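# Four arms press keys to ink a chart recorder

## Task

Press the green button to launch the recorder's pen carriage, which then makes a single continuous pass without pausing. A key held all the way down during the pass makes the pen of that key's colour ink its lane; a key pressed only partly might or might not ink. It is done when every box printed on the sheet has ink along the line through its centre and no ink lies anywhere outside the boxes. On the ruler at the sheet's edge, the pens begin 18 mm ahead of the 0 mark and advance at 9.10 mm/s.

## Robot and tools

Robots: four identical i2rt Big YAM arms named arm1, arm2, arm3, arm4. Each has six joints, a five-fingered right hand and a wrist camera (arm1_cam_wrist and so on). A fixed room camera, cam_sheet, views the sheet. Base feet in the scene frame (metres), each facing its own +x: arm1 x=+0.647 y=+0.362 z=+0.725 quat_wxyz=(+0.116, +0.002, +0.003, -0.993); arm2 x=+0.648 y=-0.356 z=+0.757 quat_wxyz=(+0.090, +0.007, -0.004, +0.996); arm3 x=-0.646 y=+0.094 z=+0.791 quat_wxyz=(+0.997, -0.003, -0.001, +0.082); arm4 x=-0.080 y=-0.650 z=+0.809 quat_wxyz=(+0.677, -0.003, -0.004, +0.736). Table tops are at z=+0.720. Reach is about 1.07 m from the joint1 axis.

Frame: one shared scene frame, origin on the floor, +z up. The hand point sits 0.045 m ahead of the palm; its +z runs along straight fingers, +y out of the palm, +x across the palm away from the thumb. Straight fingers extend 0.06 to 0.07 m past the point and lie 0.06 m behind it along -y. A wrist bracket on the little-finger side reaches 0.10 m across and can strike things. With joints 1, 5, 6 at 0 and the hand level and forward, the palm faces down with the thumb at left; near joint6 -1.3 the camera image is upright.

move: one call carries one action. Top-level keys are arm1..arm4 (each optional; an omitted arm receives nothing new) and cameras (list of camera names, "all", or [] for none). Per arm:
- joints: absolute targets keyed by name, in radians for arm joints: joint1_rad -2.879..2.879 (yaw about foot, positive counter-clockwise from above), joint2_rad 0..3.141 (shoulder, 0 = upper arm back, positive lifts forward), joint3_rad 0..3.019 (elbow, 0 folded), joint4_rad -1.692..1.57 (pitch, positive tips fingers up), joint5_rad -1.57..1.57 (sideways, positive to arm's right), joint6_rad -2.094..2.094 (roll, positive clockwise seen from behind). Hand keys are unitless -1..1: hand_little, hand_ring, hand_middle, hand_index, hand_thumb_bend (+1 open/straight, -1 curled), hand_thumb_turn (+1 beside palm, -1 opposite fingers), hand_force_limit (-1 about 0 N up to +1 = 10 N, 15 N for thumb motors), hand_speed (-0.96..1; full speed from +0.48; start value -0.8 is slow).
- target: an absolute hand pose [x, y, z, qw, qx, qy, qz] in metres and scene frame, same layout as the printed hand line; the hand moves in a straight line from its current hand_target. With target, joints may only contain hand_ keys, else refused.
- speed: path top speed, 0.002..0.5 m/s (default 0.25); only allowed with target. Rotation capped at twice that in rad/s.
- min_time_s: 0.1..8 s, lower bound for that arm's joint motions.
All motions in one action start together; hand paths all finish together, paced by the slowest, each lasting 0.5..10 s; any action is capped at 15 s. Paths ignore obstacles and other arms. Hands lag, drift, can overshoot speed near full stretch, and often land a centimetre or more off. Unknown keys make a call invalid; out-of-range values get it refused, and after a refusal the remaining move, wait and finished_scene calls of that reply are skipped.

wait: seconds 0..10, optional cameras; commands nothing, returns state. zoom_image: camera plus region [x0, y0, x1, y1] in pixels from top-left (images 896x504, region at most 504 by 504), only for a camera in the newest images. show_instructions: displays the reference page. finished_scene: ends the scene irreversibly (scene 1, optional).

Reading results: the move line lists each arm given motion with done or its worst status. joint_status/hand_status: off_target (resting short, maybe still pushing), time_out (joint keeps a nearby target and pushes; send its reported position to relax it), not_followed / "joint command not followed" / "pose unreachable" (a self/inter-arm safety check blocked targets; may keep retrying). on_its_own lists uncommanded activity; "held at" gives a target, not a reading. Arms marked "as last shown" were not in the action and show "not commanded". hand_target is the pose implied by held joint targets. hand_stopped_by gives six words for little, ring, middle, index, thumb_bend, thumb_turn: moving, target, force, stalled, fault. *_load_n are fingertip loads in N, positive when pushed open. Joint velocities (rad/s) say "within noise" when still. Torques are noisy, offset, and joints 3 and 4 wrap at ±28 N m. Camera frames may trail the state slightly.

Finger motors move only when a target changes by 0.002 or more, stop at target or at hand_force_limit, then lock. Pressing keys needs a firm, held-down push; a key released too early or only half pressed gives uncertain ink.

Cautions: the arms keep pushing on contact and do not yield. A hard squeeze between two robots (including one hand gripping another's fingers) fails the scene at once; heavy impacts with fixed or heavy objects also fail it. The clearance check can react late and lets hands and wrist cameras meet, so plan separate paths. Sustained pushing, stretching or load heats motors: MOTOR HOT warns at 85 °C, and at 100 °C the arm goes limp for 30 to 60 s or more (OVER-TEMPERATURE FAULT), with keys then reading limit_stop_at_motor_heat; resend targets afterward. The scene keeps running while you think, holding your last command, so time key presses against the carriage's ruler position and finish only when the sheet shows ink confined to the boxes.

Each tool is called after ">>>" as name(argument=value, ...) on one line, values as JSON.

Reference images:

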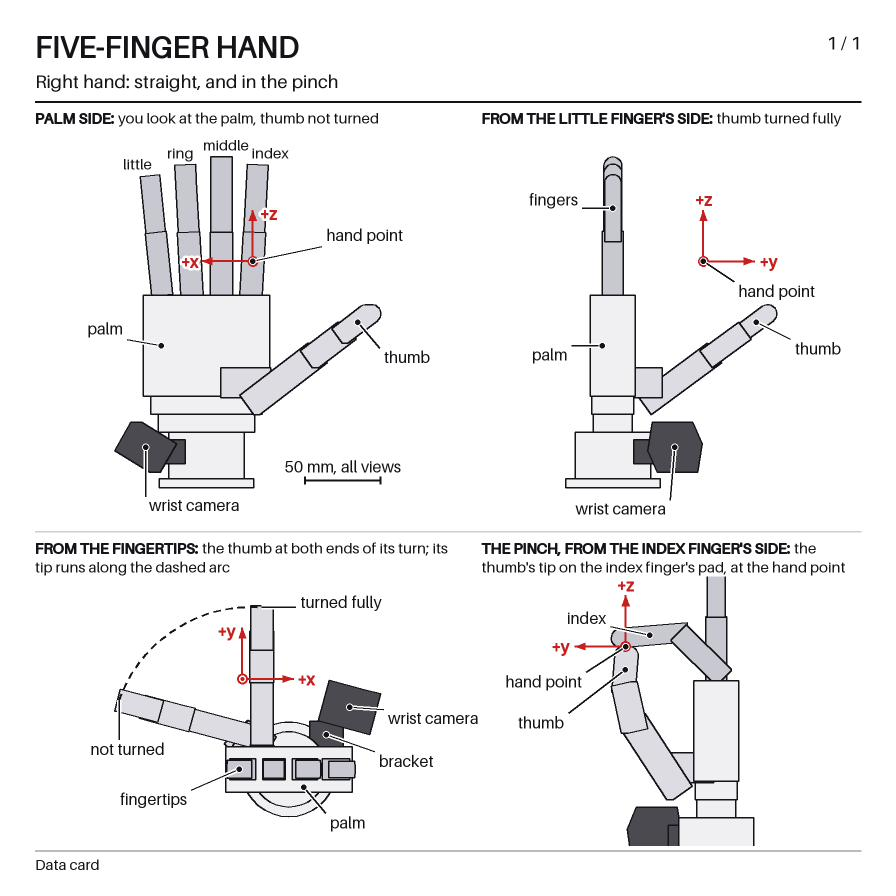

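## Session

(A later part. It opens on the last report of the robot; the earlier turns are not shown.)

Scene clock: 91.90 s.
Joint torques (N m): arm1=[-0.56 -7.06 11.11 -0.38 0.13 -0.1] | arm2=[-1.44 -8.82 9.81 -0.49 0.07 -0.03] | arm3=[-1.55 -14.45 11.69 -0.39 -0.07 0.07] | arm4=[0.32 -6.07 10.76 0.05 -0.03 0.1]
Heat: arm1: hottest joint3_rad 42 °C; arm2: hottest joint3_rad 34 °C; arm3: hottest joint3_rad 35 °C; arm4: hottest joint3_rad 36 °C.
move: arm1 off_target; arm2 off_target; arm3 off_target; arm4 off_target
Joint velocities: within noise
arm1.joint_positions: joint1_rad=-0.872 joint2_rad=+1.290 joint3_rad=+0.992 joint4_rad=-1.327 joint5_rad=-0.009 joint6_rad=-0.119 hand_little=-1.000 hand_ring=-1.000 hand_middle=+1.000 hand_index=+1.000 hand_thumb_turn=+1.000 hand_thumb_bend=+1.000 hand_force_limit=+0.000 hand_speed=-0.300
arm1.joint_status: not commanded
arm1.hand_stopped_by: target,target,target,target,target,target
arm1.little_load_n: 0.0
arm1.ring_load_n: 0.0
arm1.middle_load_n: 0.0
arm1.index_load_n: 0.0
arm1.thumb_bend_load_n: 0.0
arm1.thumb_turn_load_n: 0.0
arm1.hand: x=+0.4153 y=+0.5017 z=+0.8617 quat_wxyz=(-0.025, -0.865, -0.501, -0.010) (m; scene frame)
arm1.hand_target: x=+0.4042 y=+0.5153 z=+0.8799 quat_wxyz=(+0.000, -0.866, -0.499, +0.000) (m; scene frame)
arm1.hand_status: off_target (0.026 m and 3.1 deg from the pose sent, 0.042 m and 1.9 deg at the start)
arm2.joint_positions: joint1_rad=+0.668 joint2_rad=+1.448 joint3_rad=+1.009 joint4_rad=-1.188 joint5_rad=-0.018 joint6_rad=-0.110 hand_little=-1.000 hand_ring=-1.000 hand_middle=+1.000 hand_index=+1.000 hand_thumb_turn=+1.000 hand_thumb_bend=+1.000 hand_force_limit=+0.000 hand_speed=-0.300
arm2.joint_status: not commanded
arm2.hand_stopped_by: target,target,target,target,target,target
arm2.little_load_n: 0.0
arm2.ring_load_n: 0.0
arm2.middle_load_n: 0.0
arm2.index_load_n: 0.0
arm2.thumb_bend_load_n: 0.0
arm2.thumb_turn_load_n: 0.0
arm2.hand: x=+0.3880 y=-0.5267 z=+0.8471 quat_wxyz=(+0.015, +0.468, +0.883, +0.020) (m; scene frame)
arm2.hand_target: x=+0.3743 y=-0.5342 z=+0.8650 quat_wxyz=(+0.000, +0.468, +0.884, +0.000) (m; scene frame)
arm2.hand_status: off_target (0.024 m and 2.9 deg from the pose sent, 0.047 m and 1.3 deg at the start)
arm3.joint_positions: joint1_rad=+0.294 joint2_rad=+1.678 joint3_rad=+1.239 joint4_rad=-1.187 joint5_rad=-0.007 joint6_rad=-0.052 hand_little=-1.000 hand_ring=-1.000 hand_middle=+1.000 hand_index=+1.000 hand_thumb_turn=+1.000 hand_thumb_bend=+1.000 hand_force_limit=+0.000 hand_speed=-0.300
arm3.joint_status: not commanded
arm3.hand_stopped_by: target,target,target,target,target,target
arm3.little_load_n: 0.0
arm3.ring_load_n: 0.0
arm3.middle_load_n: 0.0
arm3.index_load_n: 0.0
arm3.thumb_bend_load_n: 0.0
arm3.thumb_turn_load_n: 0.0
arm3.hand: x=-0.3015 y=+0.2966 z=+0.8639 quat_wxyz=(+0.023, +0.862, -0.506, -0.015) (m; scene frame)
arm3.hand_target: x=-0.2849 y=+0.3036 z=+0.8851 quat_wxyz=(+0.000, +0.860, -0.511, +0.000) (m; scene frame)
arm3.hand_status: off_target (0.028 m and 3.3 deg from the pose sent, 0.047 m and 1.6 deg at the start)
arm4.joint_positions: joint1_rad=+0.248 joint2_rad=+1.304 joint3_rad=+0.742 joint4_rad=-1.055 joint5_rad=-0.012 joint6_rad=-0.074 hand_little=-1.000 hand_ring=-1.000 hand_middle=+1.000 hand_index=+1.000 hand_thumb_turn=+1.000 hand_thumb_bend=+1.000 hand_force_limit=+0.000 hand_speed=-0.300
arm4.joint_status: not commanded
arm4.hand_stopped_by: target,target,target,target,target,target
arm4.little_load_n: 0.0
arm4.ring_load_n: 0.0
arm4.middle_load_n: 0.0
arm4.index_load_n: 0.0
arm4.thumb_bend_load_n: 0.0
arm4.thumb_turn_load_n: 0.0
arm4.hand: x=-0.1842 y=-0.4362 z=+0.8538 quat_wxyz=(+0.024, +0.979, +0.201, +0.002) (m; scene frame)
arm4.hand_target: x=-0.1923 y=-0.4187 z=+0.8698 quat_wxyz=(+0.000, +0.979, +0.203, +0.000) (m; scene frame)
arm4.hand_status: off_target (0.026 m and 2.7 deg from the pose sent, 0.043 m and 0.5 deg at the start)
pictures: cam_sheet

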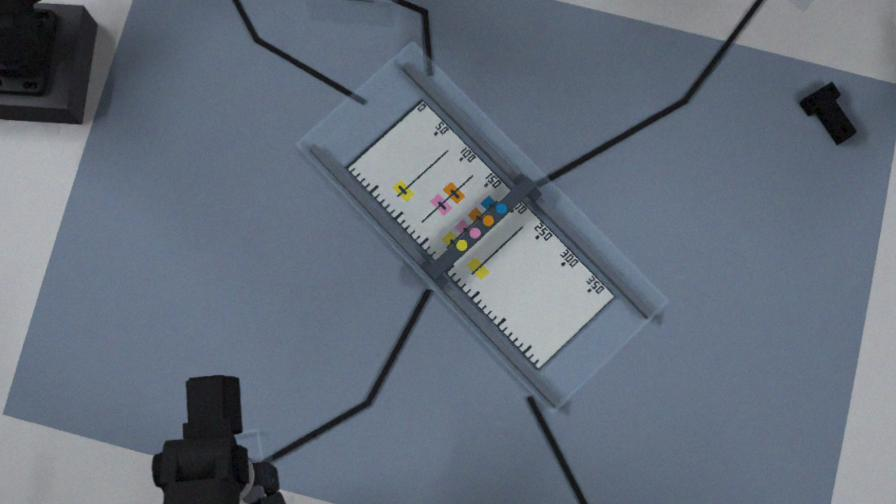

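>>> wait(seconds=2.2, cameras=[])

>>> move(arm1={"target":[0.4035,0.516,0.808,0,0.8665,0.4991,0],"speed":0.12}, cameras=[])

>>> wait(seconds=0.3, cameras=[])

>>> move(arm1={"target":[0.4035,0.516,0.890,0,0.8665,0.4991,0],"speed":0.12}, cameras=["cam_sheet"])

>>> wait(seconds=2.0, cameras=["cam_sheet"])

>>> zoom_image(camera="cam_sheet", region=[360, 130, 540, 290])

Scene clock: 94.43 s.
Joint torques (N m): arm1=[-0.91 -7.65 10.78 -0.51 0.22 -0.09] | arm2=[-1.44 -8.88 10.03 -0.49 0.08 -0.07] | arm3=[-1.49 -14.62 11.7 -0.36 -0.07 0.08] | arm4=[0.26 -6.01 10.81 0.03 -0.04 0.04]
Heat: arm1: hottest joint3_rad 43 °C; arm2: hottest joint3_rad 34 °C; arm3: hottest joint3_rad 36 °C; arm4: hottest joint3_rad 36 °C.
Joint velocities: within noise
arm1.joint_positions: joint1_rad=-0.872 joint2_rad=+1.290 joint3_rad=+0.992 joint4_rad=-1.327 joint5_rad=-0.009 joint6_rad=-0.119 hand_little=-1.000 hand_ring=-1.000 hand_middle=+1.000 hand_index=+1.000 hand_thumb_turn=+1.000 hand_thumb_bend=+1.000 hand_force_limit=+0.000 hand_speed=-0.300
arm1.joint_status: not commanded
arm1.hand_stopped_by: target,target,target,target,target,target
arm1.little_load_n: 0.0
arm1.ring_load_n: 0.0
arm1.middle_load_n: 0.0
arm1.index_load_n: 0.0
arm1.thumb_bend_load_n: 0.0
arm1.thumb_turn_load_n: 0.0
arm1.hand: x=+0.4153 y=+0.5017 z=+0.8617 quat_wxyz=(-0.025, -0.865, -0.501, -0.010) (m; scene frame)
arm1.hand_target: x=+0.4042 y=+0.5153 z=+0.8799 quat_wxyz=(+0.000, -0.866, -0.499, +0.000) (m; scene frame)
arm1.hand_status: off_target (0.026 m and 3.1 deg from the pose sent, 0.042 m and 1.9 deg at the start)
arm2.joint_positions: joint1_rad=+0.668 joint2_rad=+1.448 joint3_rad=+1.009 joint4_rad=-1.188 joint5_rad=-0.018 joint6_rad=-0.110 hand_little=-1.000 hand_ring=-1.000 hand_middle=+1.000 hand_index=+1.000 hand_thumb_turn=+1.000 hand_thumb_bend=+1.000 hand_force_limit=+0.000 hand_speed=-0.300
arm2.joint_status: not commanded
arm2.hand_stopped_by: target,target,target,target,target,target
arm2.little_load_n: 0.0
arm2.ring_load_n: 0.0
arm2.middle_load_n: 0.0
arm2.index_load_n: 0.0
arm2.thumb_bend_load_n: 0.0
arm2.thumb_turn_load_n: 0.0
arm2.hand: x=+0.3880 y=-0.5267 z=+0.8471 quat_wxyz=(+0.015, +0.468, +0.883, +0.020) (m; scene frame)
arm2.hand_target: x=+0.3743 y=-0.5342 z=+0.8650 quat_wxyz=(+0.000, +0.468, +0.884, +0.000) (m; scene frame)
arm2.hand_status: off_target (0.024 m and 2.9 deg from the pose sent, 0.047 m and 1.3 deg at the start)
arm3.joint_positions: joint1_rad=+0.294 joint2_rad=+1.678 joint3_rad=+1.239 joint4_rad=-1.187 joint5_rad=-0.007 joint6_rad=-0.052 hand_little=-1.000 hand_ring=-1.000 hand_middle=+1.000 hand_index=+1.000 hand_thumb_turn=+1.000 hand_thumb_bend=+1.000 hand_force_limit=+0.000 hand_speed=-0.300
arm3.joint_status: not commanded
arm3.hand_stopped_by: target,target,target,target,target,target
arm3.little_load_n: 0.0
arm3.ring_load_n: 0.0
arm3.middle_load_n: 0.0
arm3.index_load_n: 0.5
arm3.thumb_bend_load_n: 0.0
arm3.thumb_turn_load_n: 0.0
arm3.hand: x=-0.3015 y=+0.2966 z=+0.8639 quat_wxyz=(+0.023, +0.862, -0.506, -0.015) (m; scene frame)
arm3.hand_target: x=-0.2849 y=+0.3036 z=+0.8851 quat_wxyz=(+0.000, +0.860, -0.511, +0.000) (m; scene frame)
arm3.hand_status: off_target (0.028 m and 3.3 deg from the pose sent, 0.047 m and 1.6 deg at the start)
arm4.joint_positions: joint1_rad=+0.248 joint2_rad=+1.304 joint3_rad=+0.742 joint4_rad=-1.055 joint5_rad=-0.012 joint6_rad=-0.074 hand_little=-1.000 hand_ring=-1.000 hand_middle=+1.000 hand_index=+1.000 hand_thumb_turn=+1.000 hand_thumb_bend=+1.000 hand_force_limit=+0.000 hand_speed=-0.300
arm4.joint_status: not commanded
arm4.hand_stopped_by: target,target,target,target,target,target
arm4.little_load_n: 0.0
arm4.ring_load_n: 0.5
arm4.middle_load_n: 0.0
arm4.index_load_n: 0.0
arm4.thumb_bend_load_n: 0.0
arm4.thumb_turn_load_n: 0.0
arm4.hand: x=-0.1842 y=-0.4362 z=+0.8538 quat_wxyz=(+0.024, +0.979, +0.201, +0.002) (m; scene frame)
arm4.hand_target: x=-0.1923 y=-0.4187 z=+0.8698 quat_wxyz=(+0.000, +0.979, +0.203, +0.000) (m; scene frame)
arm4.hand_status: off_target (0.026 m and 2.7 deg from the pose sent, 0.043 m and 0.5 deg at the start)
wait: 2.20 s; at rest from the start
pictures: none
No camera images: "cameras" was empty.

Scene clock: 95.57 s.
Joint torques (N m): arm1=[-0.21 -3.02 4.03 2.41 0.14 -0.12] | arm2=[-1.44 -8.59 9.99 -0.46 0.1 -0.04] | arm3=[-1.61 -14.56 11.64 -0.34 -0.07 0.08] | arm4=[0.62 -6.18 10.71 0.05 -0.03 0.1]
Heat: arm1: hottest joint3_rad 42 °C; arm2: hottest joint3_rad 34 °C; arm3: hottest joint3_rad 36 °C; arm4: hottest joint3_rad 36 °C.
move: arm1 off_target
Joint velocities: within noise
arm1.joint_positions: joint1_rad=-0.872 joint2_rad=+1.293 joint3_rad=+0.944 joint4_rad=-1.191 joint5_rad=-0.010 joint6_rad=-0.119 hand_little=-1.000 hand_ring=-1.000 hand_middle=+0.999 hand_index=+1.000 hand_thumb_turn=+1.000 hand_thumb_bend=+1.000 hand_force_limit=+0.000 hand_speed=-0.300
arm1.joint_status: not commanded
arm1.hand_stopped_by: target,target,target,target,target,target
arm1.little_load_n: 0.0
arm1.ring_load_n: 0.0
arm1.middle_load_n: -6.0
arm1.index_load_n: 0.0
arm1.thumb_bend_load_n: 0.0
arm1.thumb_turn_load_n: 0.0
arm1.hand: x=+0.4009 y=+0.5126 z=+0.8381 quat_wxyz=(+0.015, -0.865, -0.501, +0.007) (m; scene frame)
arm1.hand_target: x=+0.4053 y=+0.5144 z=+0.8102 quat_wxyz=(+0.000, -0.866, -0.499, +0.000) (m; scene frame)
arm1.hand_status: off_target (0.030 m and 1.9 deg from the pose sent, 0.057 m and 3.1 deg at the start)
arm2, arm3, arm4: as last shown
arm2.little_load_n: 0.5
arm3.ring_load_n: 0.5
arm3.index_load_n: 0.0
arm4.ring_load_n: 0.0
pictures: none
No camera images: "cameras" was empty.

Scene clock: 95.87 s.
Joint torques (N m): arm1=[-1.03 -2.55 3.82 2.17 0.18 -0.09] | arm2=[-1.44 -8.76 10.04 -0.49 0.09 -0.05] | arm3=[-1.61 -14.56 11.66 -0.38 -0.07 0.08] | arm4=[0.26 -6.12 10.71 -0.03 -0.03 0.1]
Heat: arm1: hottest joint3_rad 42 °C; arm2: hottest joint3_rad 34 °C; arm3: hottest joint3_rad 36 °C; arm4: hottest joint3_rad 36 °C.
Joint velocities: within noise
arm1.joint_positions: joint1_rad=-0.872 joint2_rad=+1.293 joint3_rad=+0.944 joint4_rad=-1.191 joint5_rad=-0.010 joint6_rad=-0.119 hand_little=-1.000 hand_ring=-1.000 hand_middle=+0.999 hand_index=+1.000 hand_thumb_turn=+1.000 hand_thumb_bend=+1.000 hand_force_limit=+0.000 hand_speed=-0.300
arm1.joint_status: not commanded
arm1.hand_stopped_by: target,target,target,target,target,target
arm1.little_load_n: 0.0
arm1.ring_load_n: 0.0
arm1.middle_load_n: -6.0
arm1.index_load_n: 0.5
arm1.thumb_bend_load_n: 0.0
arm1.thumb_turn_load_n: 0.0
arm1.hand: x=+0.4009 y=+0.5126 z=+0.8381 quat_wxyz=(+0.015, -0.865, -0.501, +0.007) (m; scene frame)
arm1.hand_target: x=+0.4053 y=+0.5144 z=+0.8102 quat_wxyz=(+0.000, -0.866, -0.499, +0.000) (m; scene frame)
arm1.hand_status: off_target (0.030 m and 1.9 deg from the pose sent, 0.057 m and 3.1 deg at the start)
arm2.joint_positions: joint1_rad=+0.668 joint2_rad=+1.448 joint3_rad=+1.009 joint4_rad=-1.188 joint5_rad=-0.018 joint6_rad=-0.110 hand_little=-1.000 hand_ring=-1.000 hand_middle=+1.000 hand_index=+1.000 hand_thumb_turn=+1.000 hand_thumb_bend=+1.000 hand_force_limit=+0.000 hand_speed=-0.300
arm2.joint_status: not commanded
arm2.hand_stopped_by: target,target,target,target,target,target
arm2.little_load_n: 0.0
arm2.ring_load_n: 0.0
arm2.middle_load_n: 0.0
arm2.index_load_n: 0.0
arm2.thumb_bend_load_n: 0.0
arm2.thumb_turn_load_n: 0.0
arm2.hand: x=+0.3880 y=-0.5267 z=+0.8471 quat_wxyz=(+0.015, +0.468, +0.883, +0.020) (m; scene frame)
arm2.hand_target: x=+0.3743 y=-0.5342 z=+0.8650 quat_wxyz=(+0.000, +0.468, +0.884, +0.000) (m; scene frame)
arm2.hand_status: not commanded
arm3.joint_positions: joint1_rad=+0.294 joint2_rad=+1.678 joint3_rad=+1.239 joint4_rad=-1.187 joint5_rad=-0.007 joint6_rad=-0.052 hand_little=-1.000 hand_ring=-1.000 hand_middle=+1.000 hand_index=+1.000 hand_thumb_turn=+1.000 hand_thumb_bend=+1.000 hand_force_limit=+0.000 hand_speed=-0.300
arm3.joint_status: not commanded
arm3.hand_stopped_by: target,target,target,target,target,target
arm3.little_load_n: 0.5
arm3.ring_load_n: 0.0
arm3.middle_load_n: 0.0
arm3.index_load_n: 0.0
arm3.thumb_bend_load_n: 0.0
arm3.thumb_turn_load_n: 0.0
arm3.hand: x=-0.3015 y=+0.2966 z=+0.8639 quat_wxyz=(+0.023, +0.862, -0.506, -0.015) (m; scene frame)
arm3.hand_target: x=-0.2849 y=+0.3036 z=+0.8851 quat_wxyz=(+0.000, +0.860, -0.511, +0.000) (m; scene frame)
arm3.hand_status: not commanded
arm4.joint_positions: joint1_rad=+0.248 joint2_rad=+1.304 joint3_rad=+0.742 joint4_rad=-1.055 joint5_rad=-0.012 joint6_rad=-0.074 hand_little=-1.000 hand_ring=-1.000 hand_middle=+1.000 hand_index=+1.000 hand_thumb_turn=+1.000 hand_thumb_bend=+1.000 hand_force_limit=+0.000 hand_speed=-0.300
arm4.joint_status: not commanded
arm4.hand_stopped_by: target,target,target,target,target,target
arm4.little_load_n: 0.0
arm4.ring_load_n: 0.0
arm4.middle_load_n: 0.0
arm4.index_load_n: 0.0
arm4.thumb_bend_load_n: 0.0
arm4.thumb_turn_load_n: 0.0
arm4.hand: x=-0.1842 y=-0.4362 z=+0.8538 quat_wxyz=(+0.024, +0.979, +0.201, +0.002) (m; scene frame)
arm4.hand_target: x=-0.1923 y=-0.4187 z=+0.8698 quat_wxyz=(+0.000, +0.979, +0.203, +0.000) (m; scene frame)
arm4.hand_status: not commanded
wait: 0.30 s; at rest by 0.27 s
pictures: none
No camera images: "cameras" was empty.

Scene clock: 97.10 s.
Joint torques (N m): arm1=[-1.44 -8.23 10.82 -0.29 0.16 -0.09] | arm2=[-1.32 -8.7 9.88 -0.55 0.06 -0.04] | arm3=[-1.44 -14.56 11.78 -0.32 -0.08 0.08] | arm4=[0.26 -6.42 10.76 0.02 -0.03 0.12]
Heat: arm1: hottest joint3_rad 42 °C; arm2: hottest joint3_rad 34 °C; arm3: hottest joint3_rad 36 °C; arm4: hottest joint3_rad 36 °C.
move: arm1 off_target
Joint velocities: within noise
arm1.joint_positions: joint1_rad=-0.872 joint2_rad=+1.289 joint3_rad=+1.015 joint4_rad=-1.355 joint5_rad=-0.009 joint6_rad=-0.119 hand_little=-1.000 hand_ring=-1.000 hand_middle=+1.000 hand_index=+1.000 hand_thumb_turn=+1.000 hand_thumb_bend=+1.000 hand_force_limit=+0.000 hand_speed=-0.300
arm1.joint_status: not commanded
arm1.hand_stopped_by: target,target,target,target,target,target
arm1.little_load_n: 0.0
arm1.ring_load_n: 0.0
arm1.middle_load_n: 0.0
arm1.index_load_n: 0.0
arm1.thumb_bend_load_n: 0.0
arm1.thumb_turn_load_n: 0.0
arm1.hand: x=+0.4143 y=+0.5025 z=+0.8710 quat_wxyz=(-0.026, -0.865, -0.501, -0.011) (m; scene frame)
arm1.hand_target: x=+0.4042 y=+0.5154 z=+0.8898 quat_wxyz=(+0.000, -0.866, -0.499, +0.000) (m; scene frame)
arm1.hand_status: off_target (0.026 m and 3.2 deg from the pose sent, 0.052 m and 1.9 deg at the start)
arm2, arm3, arm4: as last shown
arm3.little_load_n: 0.0
arm4.little_load_n: 0.5
pictures: cam_sheet

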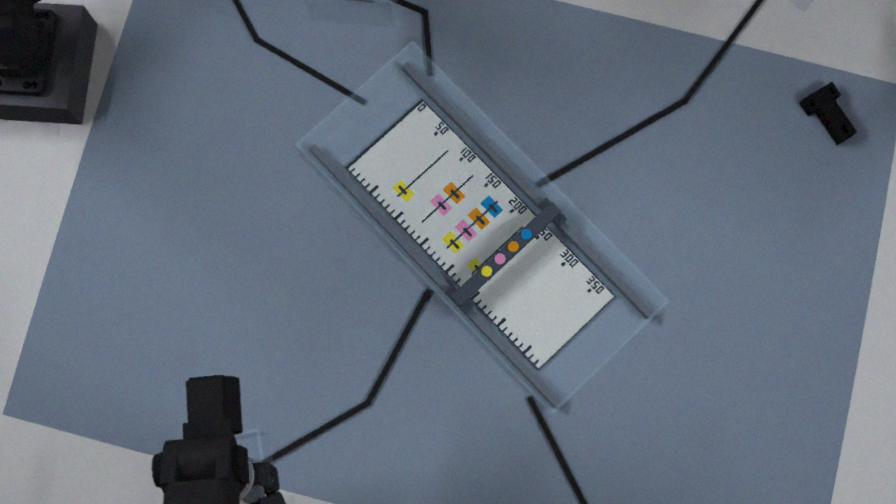

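Scene clock: 99.10 s.
Joint torques (N m): arm1=[-1.14 -7.88 11 -0.06 0.24 -0.14] | arm2=[-1.38 -8.64 9.98 -0.54 0.09 -0.04] | arm3=[-1.55 -14.51 11.75 -0.31 -0.07 0.1] | arm4=[0.09 -6.01 11 0.03 0.01 0.08]
Heat: arm1: hottest joint3_rad 43 °C; arm2: hottest joint3_rad 34 °C; arm3: hottest joint3_rad 37 °C; arm4: hottest joint3_rad 36 °C.
Joint velocities: within noise
arm1.joint_positions: joint1_rad=-0.872 joint2_rad=+1.289 joint3_rad=+1.015 joint4_rad=-1.355 joint5_rad=-0.009 joint6_rad=-0.119 hand_little=-1.000 hand_ring=-1.000 hand_middle=+1.000 hand_index=+1.000 hand_thumb_turn=+1.000 hand_thumb_bend=+1.000 hand_force_limit=+0.000 hand_speed=-0.300
arm1.joint_status: not commanded
arm1.hand_stopped_by: target,target,target,target,target,target
arm1.little_load_n: 0.0
arm1.ring_load_n: 0.0
arm1.middle_load_n: 0.0
arm1.index_load_n: 0.0
arm1.thumb_bend_load_n: 0.0
arm1.thumb_turn_load_n: 0.0
arm1.hand: x=+0.4143 y=+0.5025 z=+0.8710 quat_wxyz=(-0.026, -0.865, -0.501, -0.011) (m; scene frame)
arm1.hand_target: x=+0.4042 y=+0.5154 z=+0.8898 quat_wxyz=(+0.000, -0.866, -0.499, +0.000) (m; scene frame)
arm1.hand_status: off_target (0.026 m and 3.2 deg from the pose sent, 0.052 m and 1.9 deg at the start)
arm2.joint_positions: joint1_rad=+0.668 joint2_rad=+1.448 joint3_rad=+1.009 joint4_rad=-1.188 joint5_rad=-0.018 joint6_rad=-0.110 hand_little=-1.000 hand_ring=-1.000 hand_middle=+1.000 hand_index=+1.000 hand_thumb_turn=+1.000 hand_thumb_bend=+1.000 hand_force_limit=+0.000 hand_speed=-0.300
arm2.joint_status: not commanded
arm2.hand_stopped_by: target,target,target,target,target,target
arm2.little_load_n: 0.0
arm2.ring_load_n: 0.0
arm2.middle_load_n: 0.0
arm2.index_load_n: 0.0
arm2.thumb_bend_load_n: 0.0
arm2.thumb_turn_load_n: 0.0
arm2.hand: x=+0.3880 y=-0.5267 z=+0.8471 quat_wxyz=(+0.015, +0.468, +0.883, +0.020) (m; scene frame)
arm2.hand_target: x=+0.3743 y=-0.5342 z=+0.8650 quat_wxyz=(+0.000, +0.468, +0.884, +0.000) (m; scene frame)
arm2.hand_status: not commanded
arm3.joint_positions: joint1_rad=+0.294 joint2_rad=+1.678 joint3_rad=+1.239 joint4_rad=-1.187 joint5_rad=-0.007 joint6_rad=-0.052 hand_little=-1.000 hand_ring=-1.000 hand_middle=+1.000 hand_index=+1.000 hand_thumb_turn=+1.000 hand_thumb_bend=+1.000 hand_force_limit=+0.000 hand_speed=-0.300
arm3.joint_status: not commanded
arm3.hand_stopped_by: target,target,target,target,target,target
arm3.little_load_n: 0.0
arm3.ring_load_n: 0.0
arm3.middle_load_n: 0.0
arm3.index_load_n: 0.0
arm3.thumb_bend_load_n: 0.0
arm3.thumb_turn_load_n: 0.0
arm3.hand: x=-0.3015 y=+0.2966 z=+0.8639 quat_wxyz=(+0.023, +0.862, -0.506, -0.015) (m; scene frame)
arm3.hand_target: x=-0.2849 y=+0.3036 z=+0.8851 quat_wxyz=(+0.000, +0.860, -0.511, +0.000) (m; scene frame)
arm3.hand_status: not commanded
arm4.joint_positions: joint1_rad=+0.248 joint2_rad=+1.304 joint3_rad=+0.742 joint4_rad=-1.055 joint5_rad=-0.012 joint6_rad=-0.074 hand_little=-1.000 hand_ring=-1.000 hand_middle=+1.000 hand_index=+1.000 hand_thumb_turn=+1.000 hand_thumb_bend=+1.000 hand_force_limit=+0.000 hand_speed=-0.300
arm4.joint_status: not commanded
arm4.hand_stopped_by: target,target,target,target,target,target
arm4.little_load_n: 0.0
arm4.ring_load_n: 0.0
arm4.middle_load_n: 0.0
arm4.index_load_n: 0.0
arm4.thumb_bend_load_n: 0.0
arm4.thumb_turn_load_n: 0.0
arm4.hand: x=-0.1842 y=-0.4362 z=+0.8538 quat_wxyz=(+0.024, +0.979, +0.201, +0.002) (m; scene frame)
arm4.hand_target: x=-0.1923 y=-0.4187 z=+0.8698 quat_wxyz=(+0.000, +0.979, +0.203, +0.000) (m; scene frame)
arm4.hand_status: not commanded
wait: 2.00 s; at rest by 0.27 s
pictures: cam_sheet

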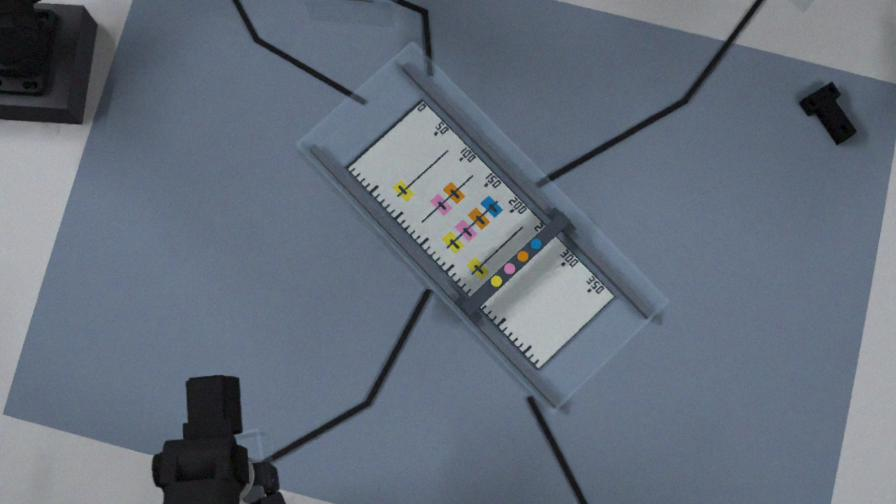

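Scaled by 2.800 from the camera's 896x504 image, which has a finer 1280x720 frame.

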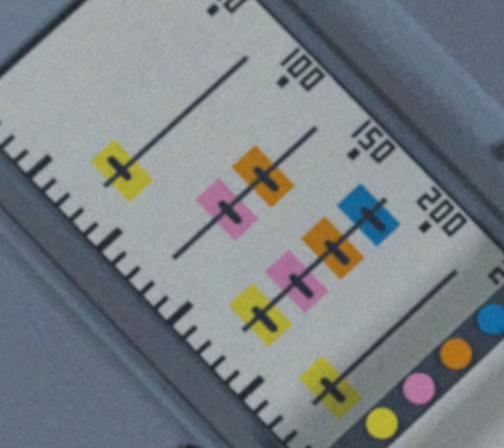

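>>> move(arm1={"target":[0.4035,0.516,0.96,0,0.8665,0.4991,0],"speed":0.12}, arm2={"target":[0.3735,-0.5345,0.95,0,0.4682,0.8837,0],"speed":0.12}, arm3={"target":[-0.2840,0.304,0.96,0,0.8595,-0.5111,0],"speed":0.12}, arm4={"target":[-0.1925,-0.418,0.95,0,0.9793,0.2025,0],"speed":0.12}, cameras=["cam_sheet"])

>>> wait(seconds=9.5, cameras=["cam_sheet"])

Scene clock: 100.80 s.
Joint torques (N m): arm1=[-1.26 -6.65 11.21 -0.18 0.22 -0.09] | arm2=[-1.67 -8.41 10.59 -0.46 0.1 -0.08] | arm3=[-1.67 -14.45 12.48 -0.24 -0.07 0.07] | arm4=[0.32 -5.07 11.89 -0.01 0.01 0.07]
Heat: arm1: hottest joint3_rad 43 °C; arm2: hottest joint3_rad 34 °C; arm3: hottest joint3_rad 37 °C; arm4: hottest joint3_rad 36 °C.
move: arm1 off_target; arm2 off_target; arm3 off_target; arm4 off_target
Joint velocities: within noise
arm1.joint_positions: joint1_rad=-0.872 joint2_rad=+1.266 joint3_rad=+1.177 joint4_rad=-1.542 joint5_rad=-0.008 joint6_rad=-0.119 hand_little=-1.000 hand_ring=-1.000 hand_middle=+1.000 hand_index=+1.000 hand_thumb_turn=+1.000 hand_thumb_bend=+1.000 hand_force_limit=+0.000 hand_speed=-0.300
arm1.joint_status: not commanded
arm1.hand_stopped_by: target,target,target,target,target,target
arm1.little_load_n: 0.0
arm1.ring_load_n: 0.0
arm1.middle_load_n: 0.0
arm1.index_load_n: 0.0
arm1.thumb_bend_load_n: 0.0
arm1.thumb_turn_load_n: 0.0
arm1.hand: x=+0.4112 y=+0.5042 z=+0.9395 quat_wxyz=(-0.027, -0.865, -0.501, -0.011) (m; scene frame)
arm1.hand_target: x=+0.4043 y=+0.5153 z=+0.9597 quat_wxyz=(+0.000, -0.866, -0.499, +0.000) (m; scene frame)
arm1.hand_status: off_target (0.025 m and 3.4 deg from the pose sent, 0.091 m and 3.2 deg at the start)
arm2.joint_positions: joint1_rad=+0.668 joint2_rad=+1.389 joint3_rad=+1.179 joint4_rad=-1.419 joint5_rad=-0.018 joint6_rad=-0.110 hand_little=-1.000 hand_ring=-1.000 hand_middle=+1.000 hand_index=+1.000 hand_thumb_turn=+1.000 hand_thumb_bend=+1.000 hand_force_limit=+0.000 hand_speed=-0.300
arm2.joint_status: not commanded
arm2.hand_stopped_by: target,target,target,target,target,target
arm2.little_load_n: 0.0
arm2.ring_load_n: 0.0
arm2.middle_load_n: 0.0
arm2.index_load_n: 0.0
arm2.thumb_bend_load_n: 0.0
arm2.thumb_turn_load_n: 0.0
arm2.hand: x=+0.3850 y=-0.5297 z=+0.9304 quat_wxyz=(+0.016, +0.468, +0.883, +0.021) (m; scene frame)
arm2.hand_target: x=+0.3743 y=-0.5343 z=+0.9498 quat_wxyz=(+0.000, +0.468, +0.884, +0.000) (m; scene frame)
arm2.hand_status: off_target (0.023 m and 3.0 deg from the pose sent, 0.104 m and 2.9 deg at the start)
arm3.joint_positions: joint1_rad=+0.294 joint2_rad=+1.623 joint3_rad=+1.374 joint4_rad=-1.379 joint5_rad=-0.007 joint6_rad=-0.052 hand_little=-1.000 hand_ring=-1.000 hand_middle=+1.000 hand_index=+1.000 hand_thumb_turn=+1.000 hand_thumb_bend=+1.000 hand_force_limit=+0.000 hand_speed=-0.300
arm3.joint_status: not commanded
arm3.hand_stopped_by: target,target,target,target,target,target
arm3.little_load_n: 0.0
arm3.ring_load_n: 0.0
arm3.middle_load_n: 0.0
arm3.index_load_n: 0.0
arm3.thumb_bend_load_n: 0.0
arm3.thumb_turn_load_n: 0.0
arm3.hand: x=-0.2985 y=+0.2986 z=+0.9376 quat_wxyz=(+0.024, +0.862, -0.506, -0.016) (m; scene frame)
arm3.hand_target: x=-0.2849 y=+0.3036 z=+0.9599 quat_wxyz=(+0.000, +0.860, -0.511, +0.000) (m; scene frame)
arm3.hand_status: off_target (0.027 m and 3.4 deg from the pose sent, 0.098 m and 3.3 deg at the start)
arm4.joint_positions: joint1_rad=+0.248 joint2_rad=+1.213 joint3_rad=+0.890 joint4_rad=-1.295 joint5_rad=-0.012 joint6_rad=-0.074 hand_little=-1.000 hand_ring=-1.000 hand_middle=+1.000 hand_index=+1.000 hand_thumb_turn=+1.000 hand_thumb_bend=+1.000 hand_force_limit=+0.000 hand_speed=-0.300
arm4.joint_status: not commanded
arm4.hand_stopped_by: target,target,target,target,target,target
arm4.little_load_n: 0.0
arm4.ring_load_n: 0.0
arm4.middle_load_n: 0.0
arm4.index_load_n: 0.0
arm4.thumb_bend_load_n: 0.0
arm4.thumb_turn_load_n: 0.0
arm4.hand: x=-0.1862 y=-0.4328 z=+0.9316 quat_wxyz=(+0.024, +0.979, +0.201, +0.002) (m; scene frame)
arm4.hand_target: x=-0.1923 y=-0.4188 z=+0.9498 quat_wxyz=(+0.000, +0.979, +0.203, +0.000) (m; scene frame)
arm4.hand_status: off_target (0.024 m and 2.8 deg from the pose sent, 0.098 m and 2.7 deg at the start)
pictures: cam_sheet

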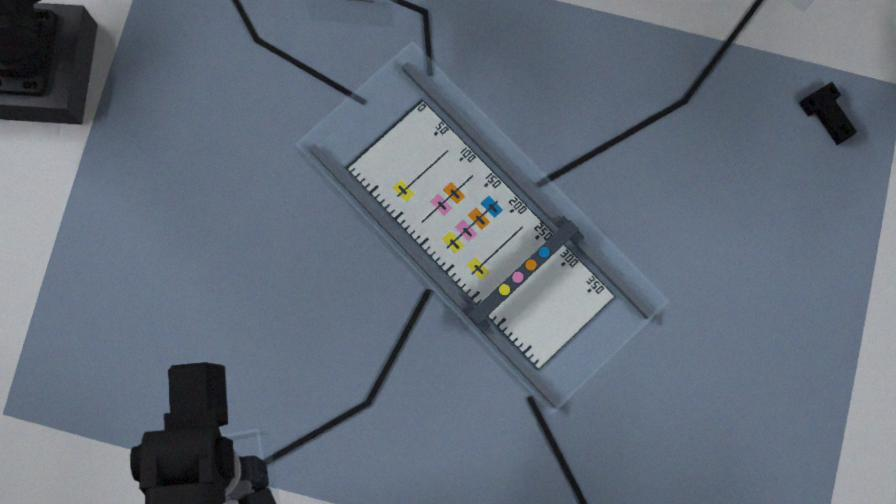

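Scene clock: 110.30 s.
Joint torques (N m): arm1=[-1.26 -7.94 11.33 -0.29 0.14 -0.12] | arm2=[-1.49 -8.29 10.71 -0.44 0.1 -0.07] | arm3=[-1.61 -14.15 12.48 -0.32 -0.08 0.05] | arm4=[0.56 -5.42 11.92 -0.1 -0.01 0.05]
Heat: arm1: hottest joint3_rad 44 °C; arm2: hottest joint3_rad 35 °C; arm3: hottest joint3_rad 39 °C; arm4: hottest joint3_rad 38 °C.
Joint velocities: within noise
arm1.joint_positions: joint1_rad=-0.872 joint2_rad=+1.266 joint3_rad=+1.177 joint4_rad=-1.542 joint5_rad=-0.008 joint6_rad=-0.119 hand_little=-1.000 hand_ring=-1.000 hand_middle=+1.000 hand_index=+1.000 hand_thumb_turn=+1.000 hand_thumb_bend=+1.000 hand_force_limit=+0.000 hand_speed=-0.300
arm1.joint_status: not commanded
arm1.hand_stopped_by: target,target,target,target,target,target
arm1.little_load_n: 0.0
arm1.ring_load_n: 0.0
arm1.middle_load_n: 0.0
arm1.index_load_n: 0.0
arm1.thumb_bend_load_n: 0.0
arm1.thumb_turn_load_n: 0.0
arm1.hand: x=+0.4112 y=+0.5042 z=+0.9395 quat_wxyz=(-0.027, -0.865, -0.501, -0.011) (m; scene frame)
arm1.hand_target: x=+0.4043 y=+0.5153 z=+0.9597 quat_wxyz=(+0.000, -0.866, -0.499, +0.000) (m; scene frame)
arm1.hand_status: off_target (0.025 m and 3.4 deg from the pose sent, 0.091 m and 3.2 deg at the start)
arm2.joint_positions: joint1_rad=+0.668 joint2_rad=+1.389 joint3_rad=+1.179 joint4_rad=-1.419 joint5_rad=-0.018 joint6_rad=-0.110 hand_little=-1.000 hand_ring=-1.000 hand_middle=+1.000 hand_index=+1.000 hand_thumb_turn=+1.000 hand_thumb_bend=+1.000 hand_force_limit=+0.000 hand_speed=-0.300
arm2.joint_status: not commanded
arm2.hand_stopped_by: target,target,target,target,target,target
arm2.little_load_n: 0.0
arm2.ring_load_n: 0.0
arm2.middle_load_n: 0.0
arm2.index_load_n: 0.0
arm2.thumb_bend_load_n: 0.0
arm2.thumb_turn_load_n: 0.0
arm2.hand: x=+0.3850 y=-0.5297 z=+0.9304 quat_wxyz=(+0.016, +0.468, +0.883, +0.021) (m; scene frame)
arm2.hand_target: x=+0.3743 y=-0.5343 z=+0.9498 quat_wxyz=(+0.000, +0.468, +0.884, +0.000) (m; scene frame)
arm2.hand_status: off_target (0.023 m and 3.0 deg from the pose sent, 0.104 m and 2.9 deg at the start)
arm3.joint_positions: joint1_rad=+0.294 joint2_rad=+1.623 joint3_rad=+1.374 joint4_rad=-1.379 joint5_rad=-0.007 joint6_rad=-0.052 hand_little=-1.000 hand_ring=-1.000 hand_middle=+1.000 hand_index=+1.000 hand_thumb_turn=+1.000 hand_thumb_bend=+1.000 hand_force_limit=+0.000 hand_speed=-0.300
arm3.joint_status: not commanded
arm3.hand_stopped_by: target,target,target,target,target,target
arm3.little_load_n: 0.0
arm3.ring_load_n: 0.0
arm3.middle_load_n: 0.0
arm3.index_load_n: 0.0
arm3.thumb_bend_load_n: 0.0
arm3.thumb_turn_load_n: 0.5
arm3.hand: x=-0.2985 y=+0.2986 z=+0.9376 quat_wxyz=(+0.024, +0.862, -0.506, -0.016) (m; scene frame)
arm3.hand_target: x=-0.2849 y=+0.3036 z=+0.9599 quat_wxyz=(+0.000, +0.860, -0.511, +0.000) (m; scene frame)
arm3.hand_status: off_target (0.027 m and 3.4 deg from the pose sent, 0.098 m and 3.3 deg at the start)
arm4.joint_positions: joint1_rad=+0.248 joint2_rad=+1.213 joint3_rad=+0.890 joint4_rad=-1.295 joint5_rad=-0.012 joint6_rad=-0.074 hand_little=-1.000 hand_ring=-1.000 hand_middle=+1.000 hand_index=+1.000 hand_thumb_turn=+1.000 hand_thumb_bend=+1.000 hand_force_limit=+0.000 hand_speed=-0.300
arm4.joint_status: not commanded
arm4.hand_stopped_by: target,target,target,target,target,target
arm4.little_load_n: 0.0
arm4.ring_load_n: 0.0
arm4.middle_load_n: 0.0
arm4.index_load_n: 0.0
arm4.thumb_bend_load_n: 0.0
arm4.thumb_turn_load_n: 0.0
arm4.hand: x=-0.1862 y=-0.4328 z=+0.9316 quat_wxyz=(+0.024, +0.979, +0.201, +0.002) (m; scene frame)
arm4.hand_target: x=-0.1923 y=-0.4188 z=+0.9498 quat_wxyz=(+0.000, +0.979, +0.203, +0.000) (m; scene frame)
arm4.hand_status: off_target (0.024 m and 2.8 deg from the pose sent, 0.098 m and 2.7 deg at the start)
wait: 9.50 s; at rest by 0.27 s
pictures: cam_sheet

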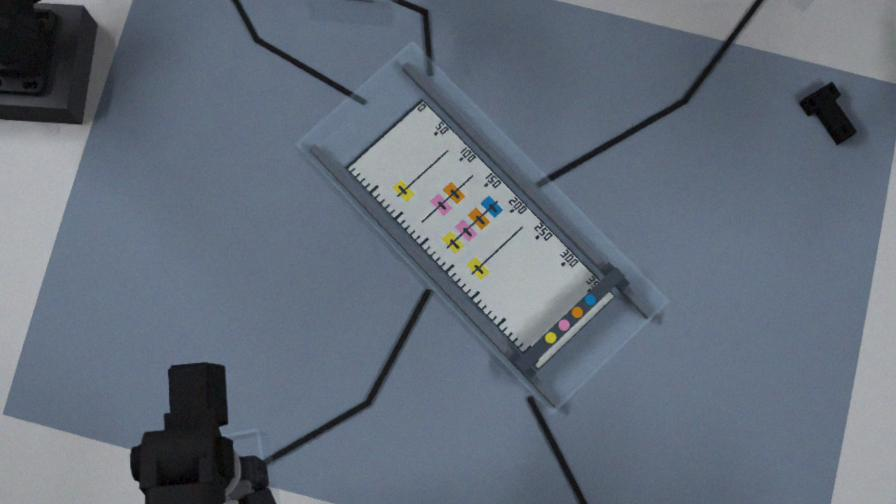

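>>> wait(seconds=2.0, cameras=[])

>>> finished_scene()

Scene clock: 112.40 s.
Joint torques (N m): arm1=[-0.56 -8.23 11.3 -0.43 0.15 -0.12] | arm2=[-1.49 -8.23 10.62 -0.43 0.09 -0.07] | arm3=[-1.79 -14.27 12.51 -0.31 -0.07 0.07] | arm4=[0.15 -5.36 11.97 0.05 0 0.03]
Heat: arm1: hottest joint3_rad 44 °C; arm2: hottest joint3_rad 35 °C; arm3: hottest joint3_rad 39 °C; arm4: hottest joint3_rad 38 °C.
Joint velocities: within noise
arm1.joint_positions: joint1_rad=-0.872 joint2_rad=+1.266 joint3_rad=+1.177 joint4_rad=-1.542 joint5_rad=-0.008 joint6_rad=-0.119 hand_little=-1.000 hand_ring=-1.000 hand_middle=+1.000 hand_index=+1.000 hand_thumb_turn=+1.000 hand_thumb_bend=+1.000 hand_force_limit=+0.000 hand_speed=-0.300
arm1.joint_status: not commanded
arm1.hand_stopped_by: target,target,target,target,target,target
arm1.little_load_n: 0.0
arm1.ring_load_n: 0.0
arm1.middle_load_n: 0.0
arm1.index_load_n: 0.0
arm1.thumb_bend_load_n: 0.0
arm1.thumb_turn_load_n: 0.0
arm1.hand: x=+0.4112 y=+0.5042 z=+0.9395 quat_wxyz=(-0.027, -0.865, -0.501, -0.011) (m; scene frame)
arm1.hand_target: x=+0.4043 y=+0.5153 z=+0.9597 quat_wxyz=(+0.000, -0.866, -0.499, +0.000) (m; scene frame)
arm1.hand_status: off_target (0.025 m and 3.4 deg from the pose sent, 0.091 m and 3.2 deg at the start)
arm2.joint_positions: joint1_rad=+0.668 joint2_rad=+1.389 joint3_rad=+1.179 joint4_rad=-1.419 joint5_rad=-0.018 joint6_rad=-0.110 hand_little=-1.000 hand_ring=-1.000 hand_middle=+1.000 hand_index=+1.000 hand_thumb_turn=+1.000 hand_thumb_bend=+1.000 hand_force_limit=+0.000 hand_speed=-0.300
arm2.joint_status: not commanded
arm2.hand_stopped_by: target,target,target,target,target,target
arm2.little_load_n: 0.0
arm2.ring_load_n: 0.0
arm2.middle_load_n: 0.0
arm2.index_load_n: 0.0
arm2.thumb_bend_load_n: 0.0
arm2.thumb_turn_load_n: 0.0
arm2.hand: x=+0.3850 y=-0.5297 z=+0.9304 quat_wxyz=(+0.016, +0.468, +0.883, +0.021) (m; scene frame)
arm2.hand_target: x=+0.3743 y=-0.5343 z=+0.9498 quat_wxyz=(+0.000, +0.468, +0.884, +0.000) (m; scene frame)
arm2.hand_status: off_target (0.023 m and 3.0 deg from the pose sent, 0.104 m and 2.9 deg at the start)
arm3.joint_positions: joint1_rad=+0.294 joint2_rad=+1.623 joint3_rad=+1.374 joint4_rad=-1.379 joint5_rad=-0.007 joint6_rad=-0.052 hand_little=-1.000 hand_ring=-1.000 hand_middle=+1.000 hand_index=+1.000 hand_thumb_turn=+1.000 hand_thumb_bend=+1.000 hand_force_limit=+0.000 hand_speed=-0.300
arm3.joint_status: not commanded
arm3.hand_stopped_by: target,target,target,target,target,target
arm3.little_load_n: 0.0
arm3.ring_load_n: 0.0
arm3.middle_load_n: 0.0
arm3.index_load_n: 0.0
arm3.thumb_bend_load_n: 0.0
arm3.thumb_turn_load_n: 0.0
arm3.hand: x=-0.2985 y=+0.2986 z=+0.9376 quat_wxyz=(+0.024, +0.862, -0.506, -0.016) (m; scene frame)
arm3.hand_target: x=-0.2849 y=+0.3036 z=+0.9599 quat_wxyz=(+0.000, +0.860, -0.511, +0.000) (m; scene frame)
arm3.hand_status: off_target (0.027 m and 3.4 deg from the pose sent, 0.098 m and 3.3 deg at the start)
arm4.joint_positions: joint1_rad=+0.248 joint2_rad=+1.213 joint3_rad=+0.890 joint4_rad=-1.295 joint5_rad=-0.012 joint6_rad=-0.074 hand_little=-1.000 hand_ring=-1.000 hand_middle=+1.000 hand_index=+1.000 hand_thumb_turn=+1.000 hand_thumb_bend=+1.000 hand_force_limit=+0.000 hand_speed=-0.300
arm4.joint_status: not commanded
arm4.hand_stopped_by: target,target,target,target,target,target
arm4.little_load_n: 0.0
arm4.ring_load_n: 0.0
arm4.middle_load_n: 0.0
arm4.index_load_n: 0.0
arm4.thumb_bend_load_n: 0.0
arm4.thumb_turn_load_n: 0.0
arm4.hand: x=-0.1862 y=-0.4328 z=+0.9316 quat_wxyz=(+0.024, +0.979, +0.201, +0.002) (m; scene frame)
arm4.hand_target: x=-0.1923 y=-0.4188 z=+0.9498 quat_wxyz=(+0.000, +0.979, +0.203, +0.000) (m; scene frame)
arm4.hand_status: off_target (0.024 m and 2.8 deg from the pose sent, 0.098 m and 2.7 deg at the start)
wait: 2.00 s; at rest by 0.17 s
pictures: none
No camera images: "cameras" was empty.

The scene is finished: the task was done.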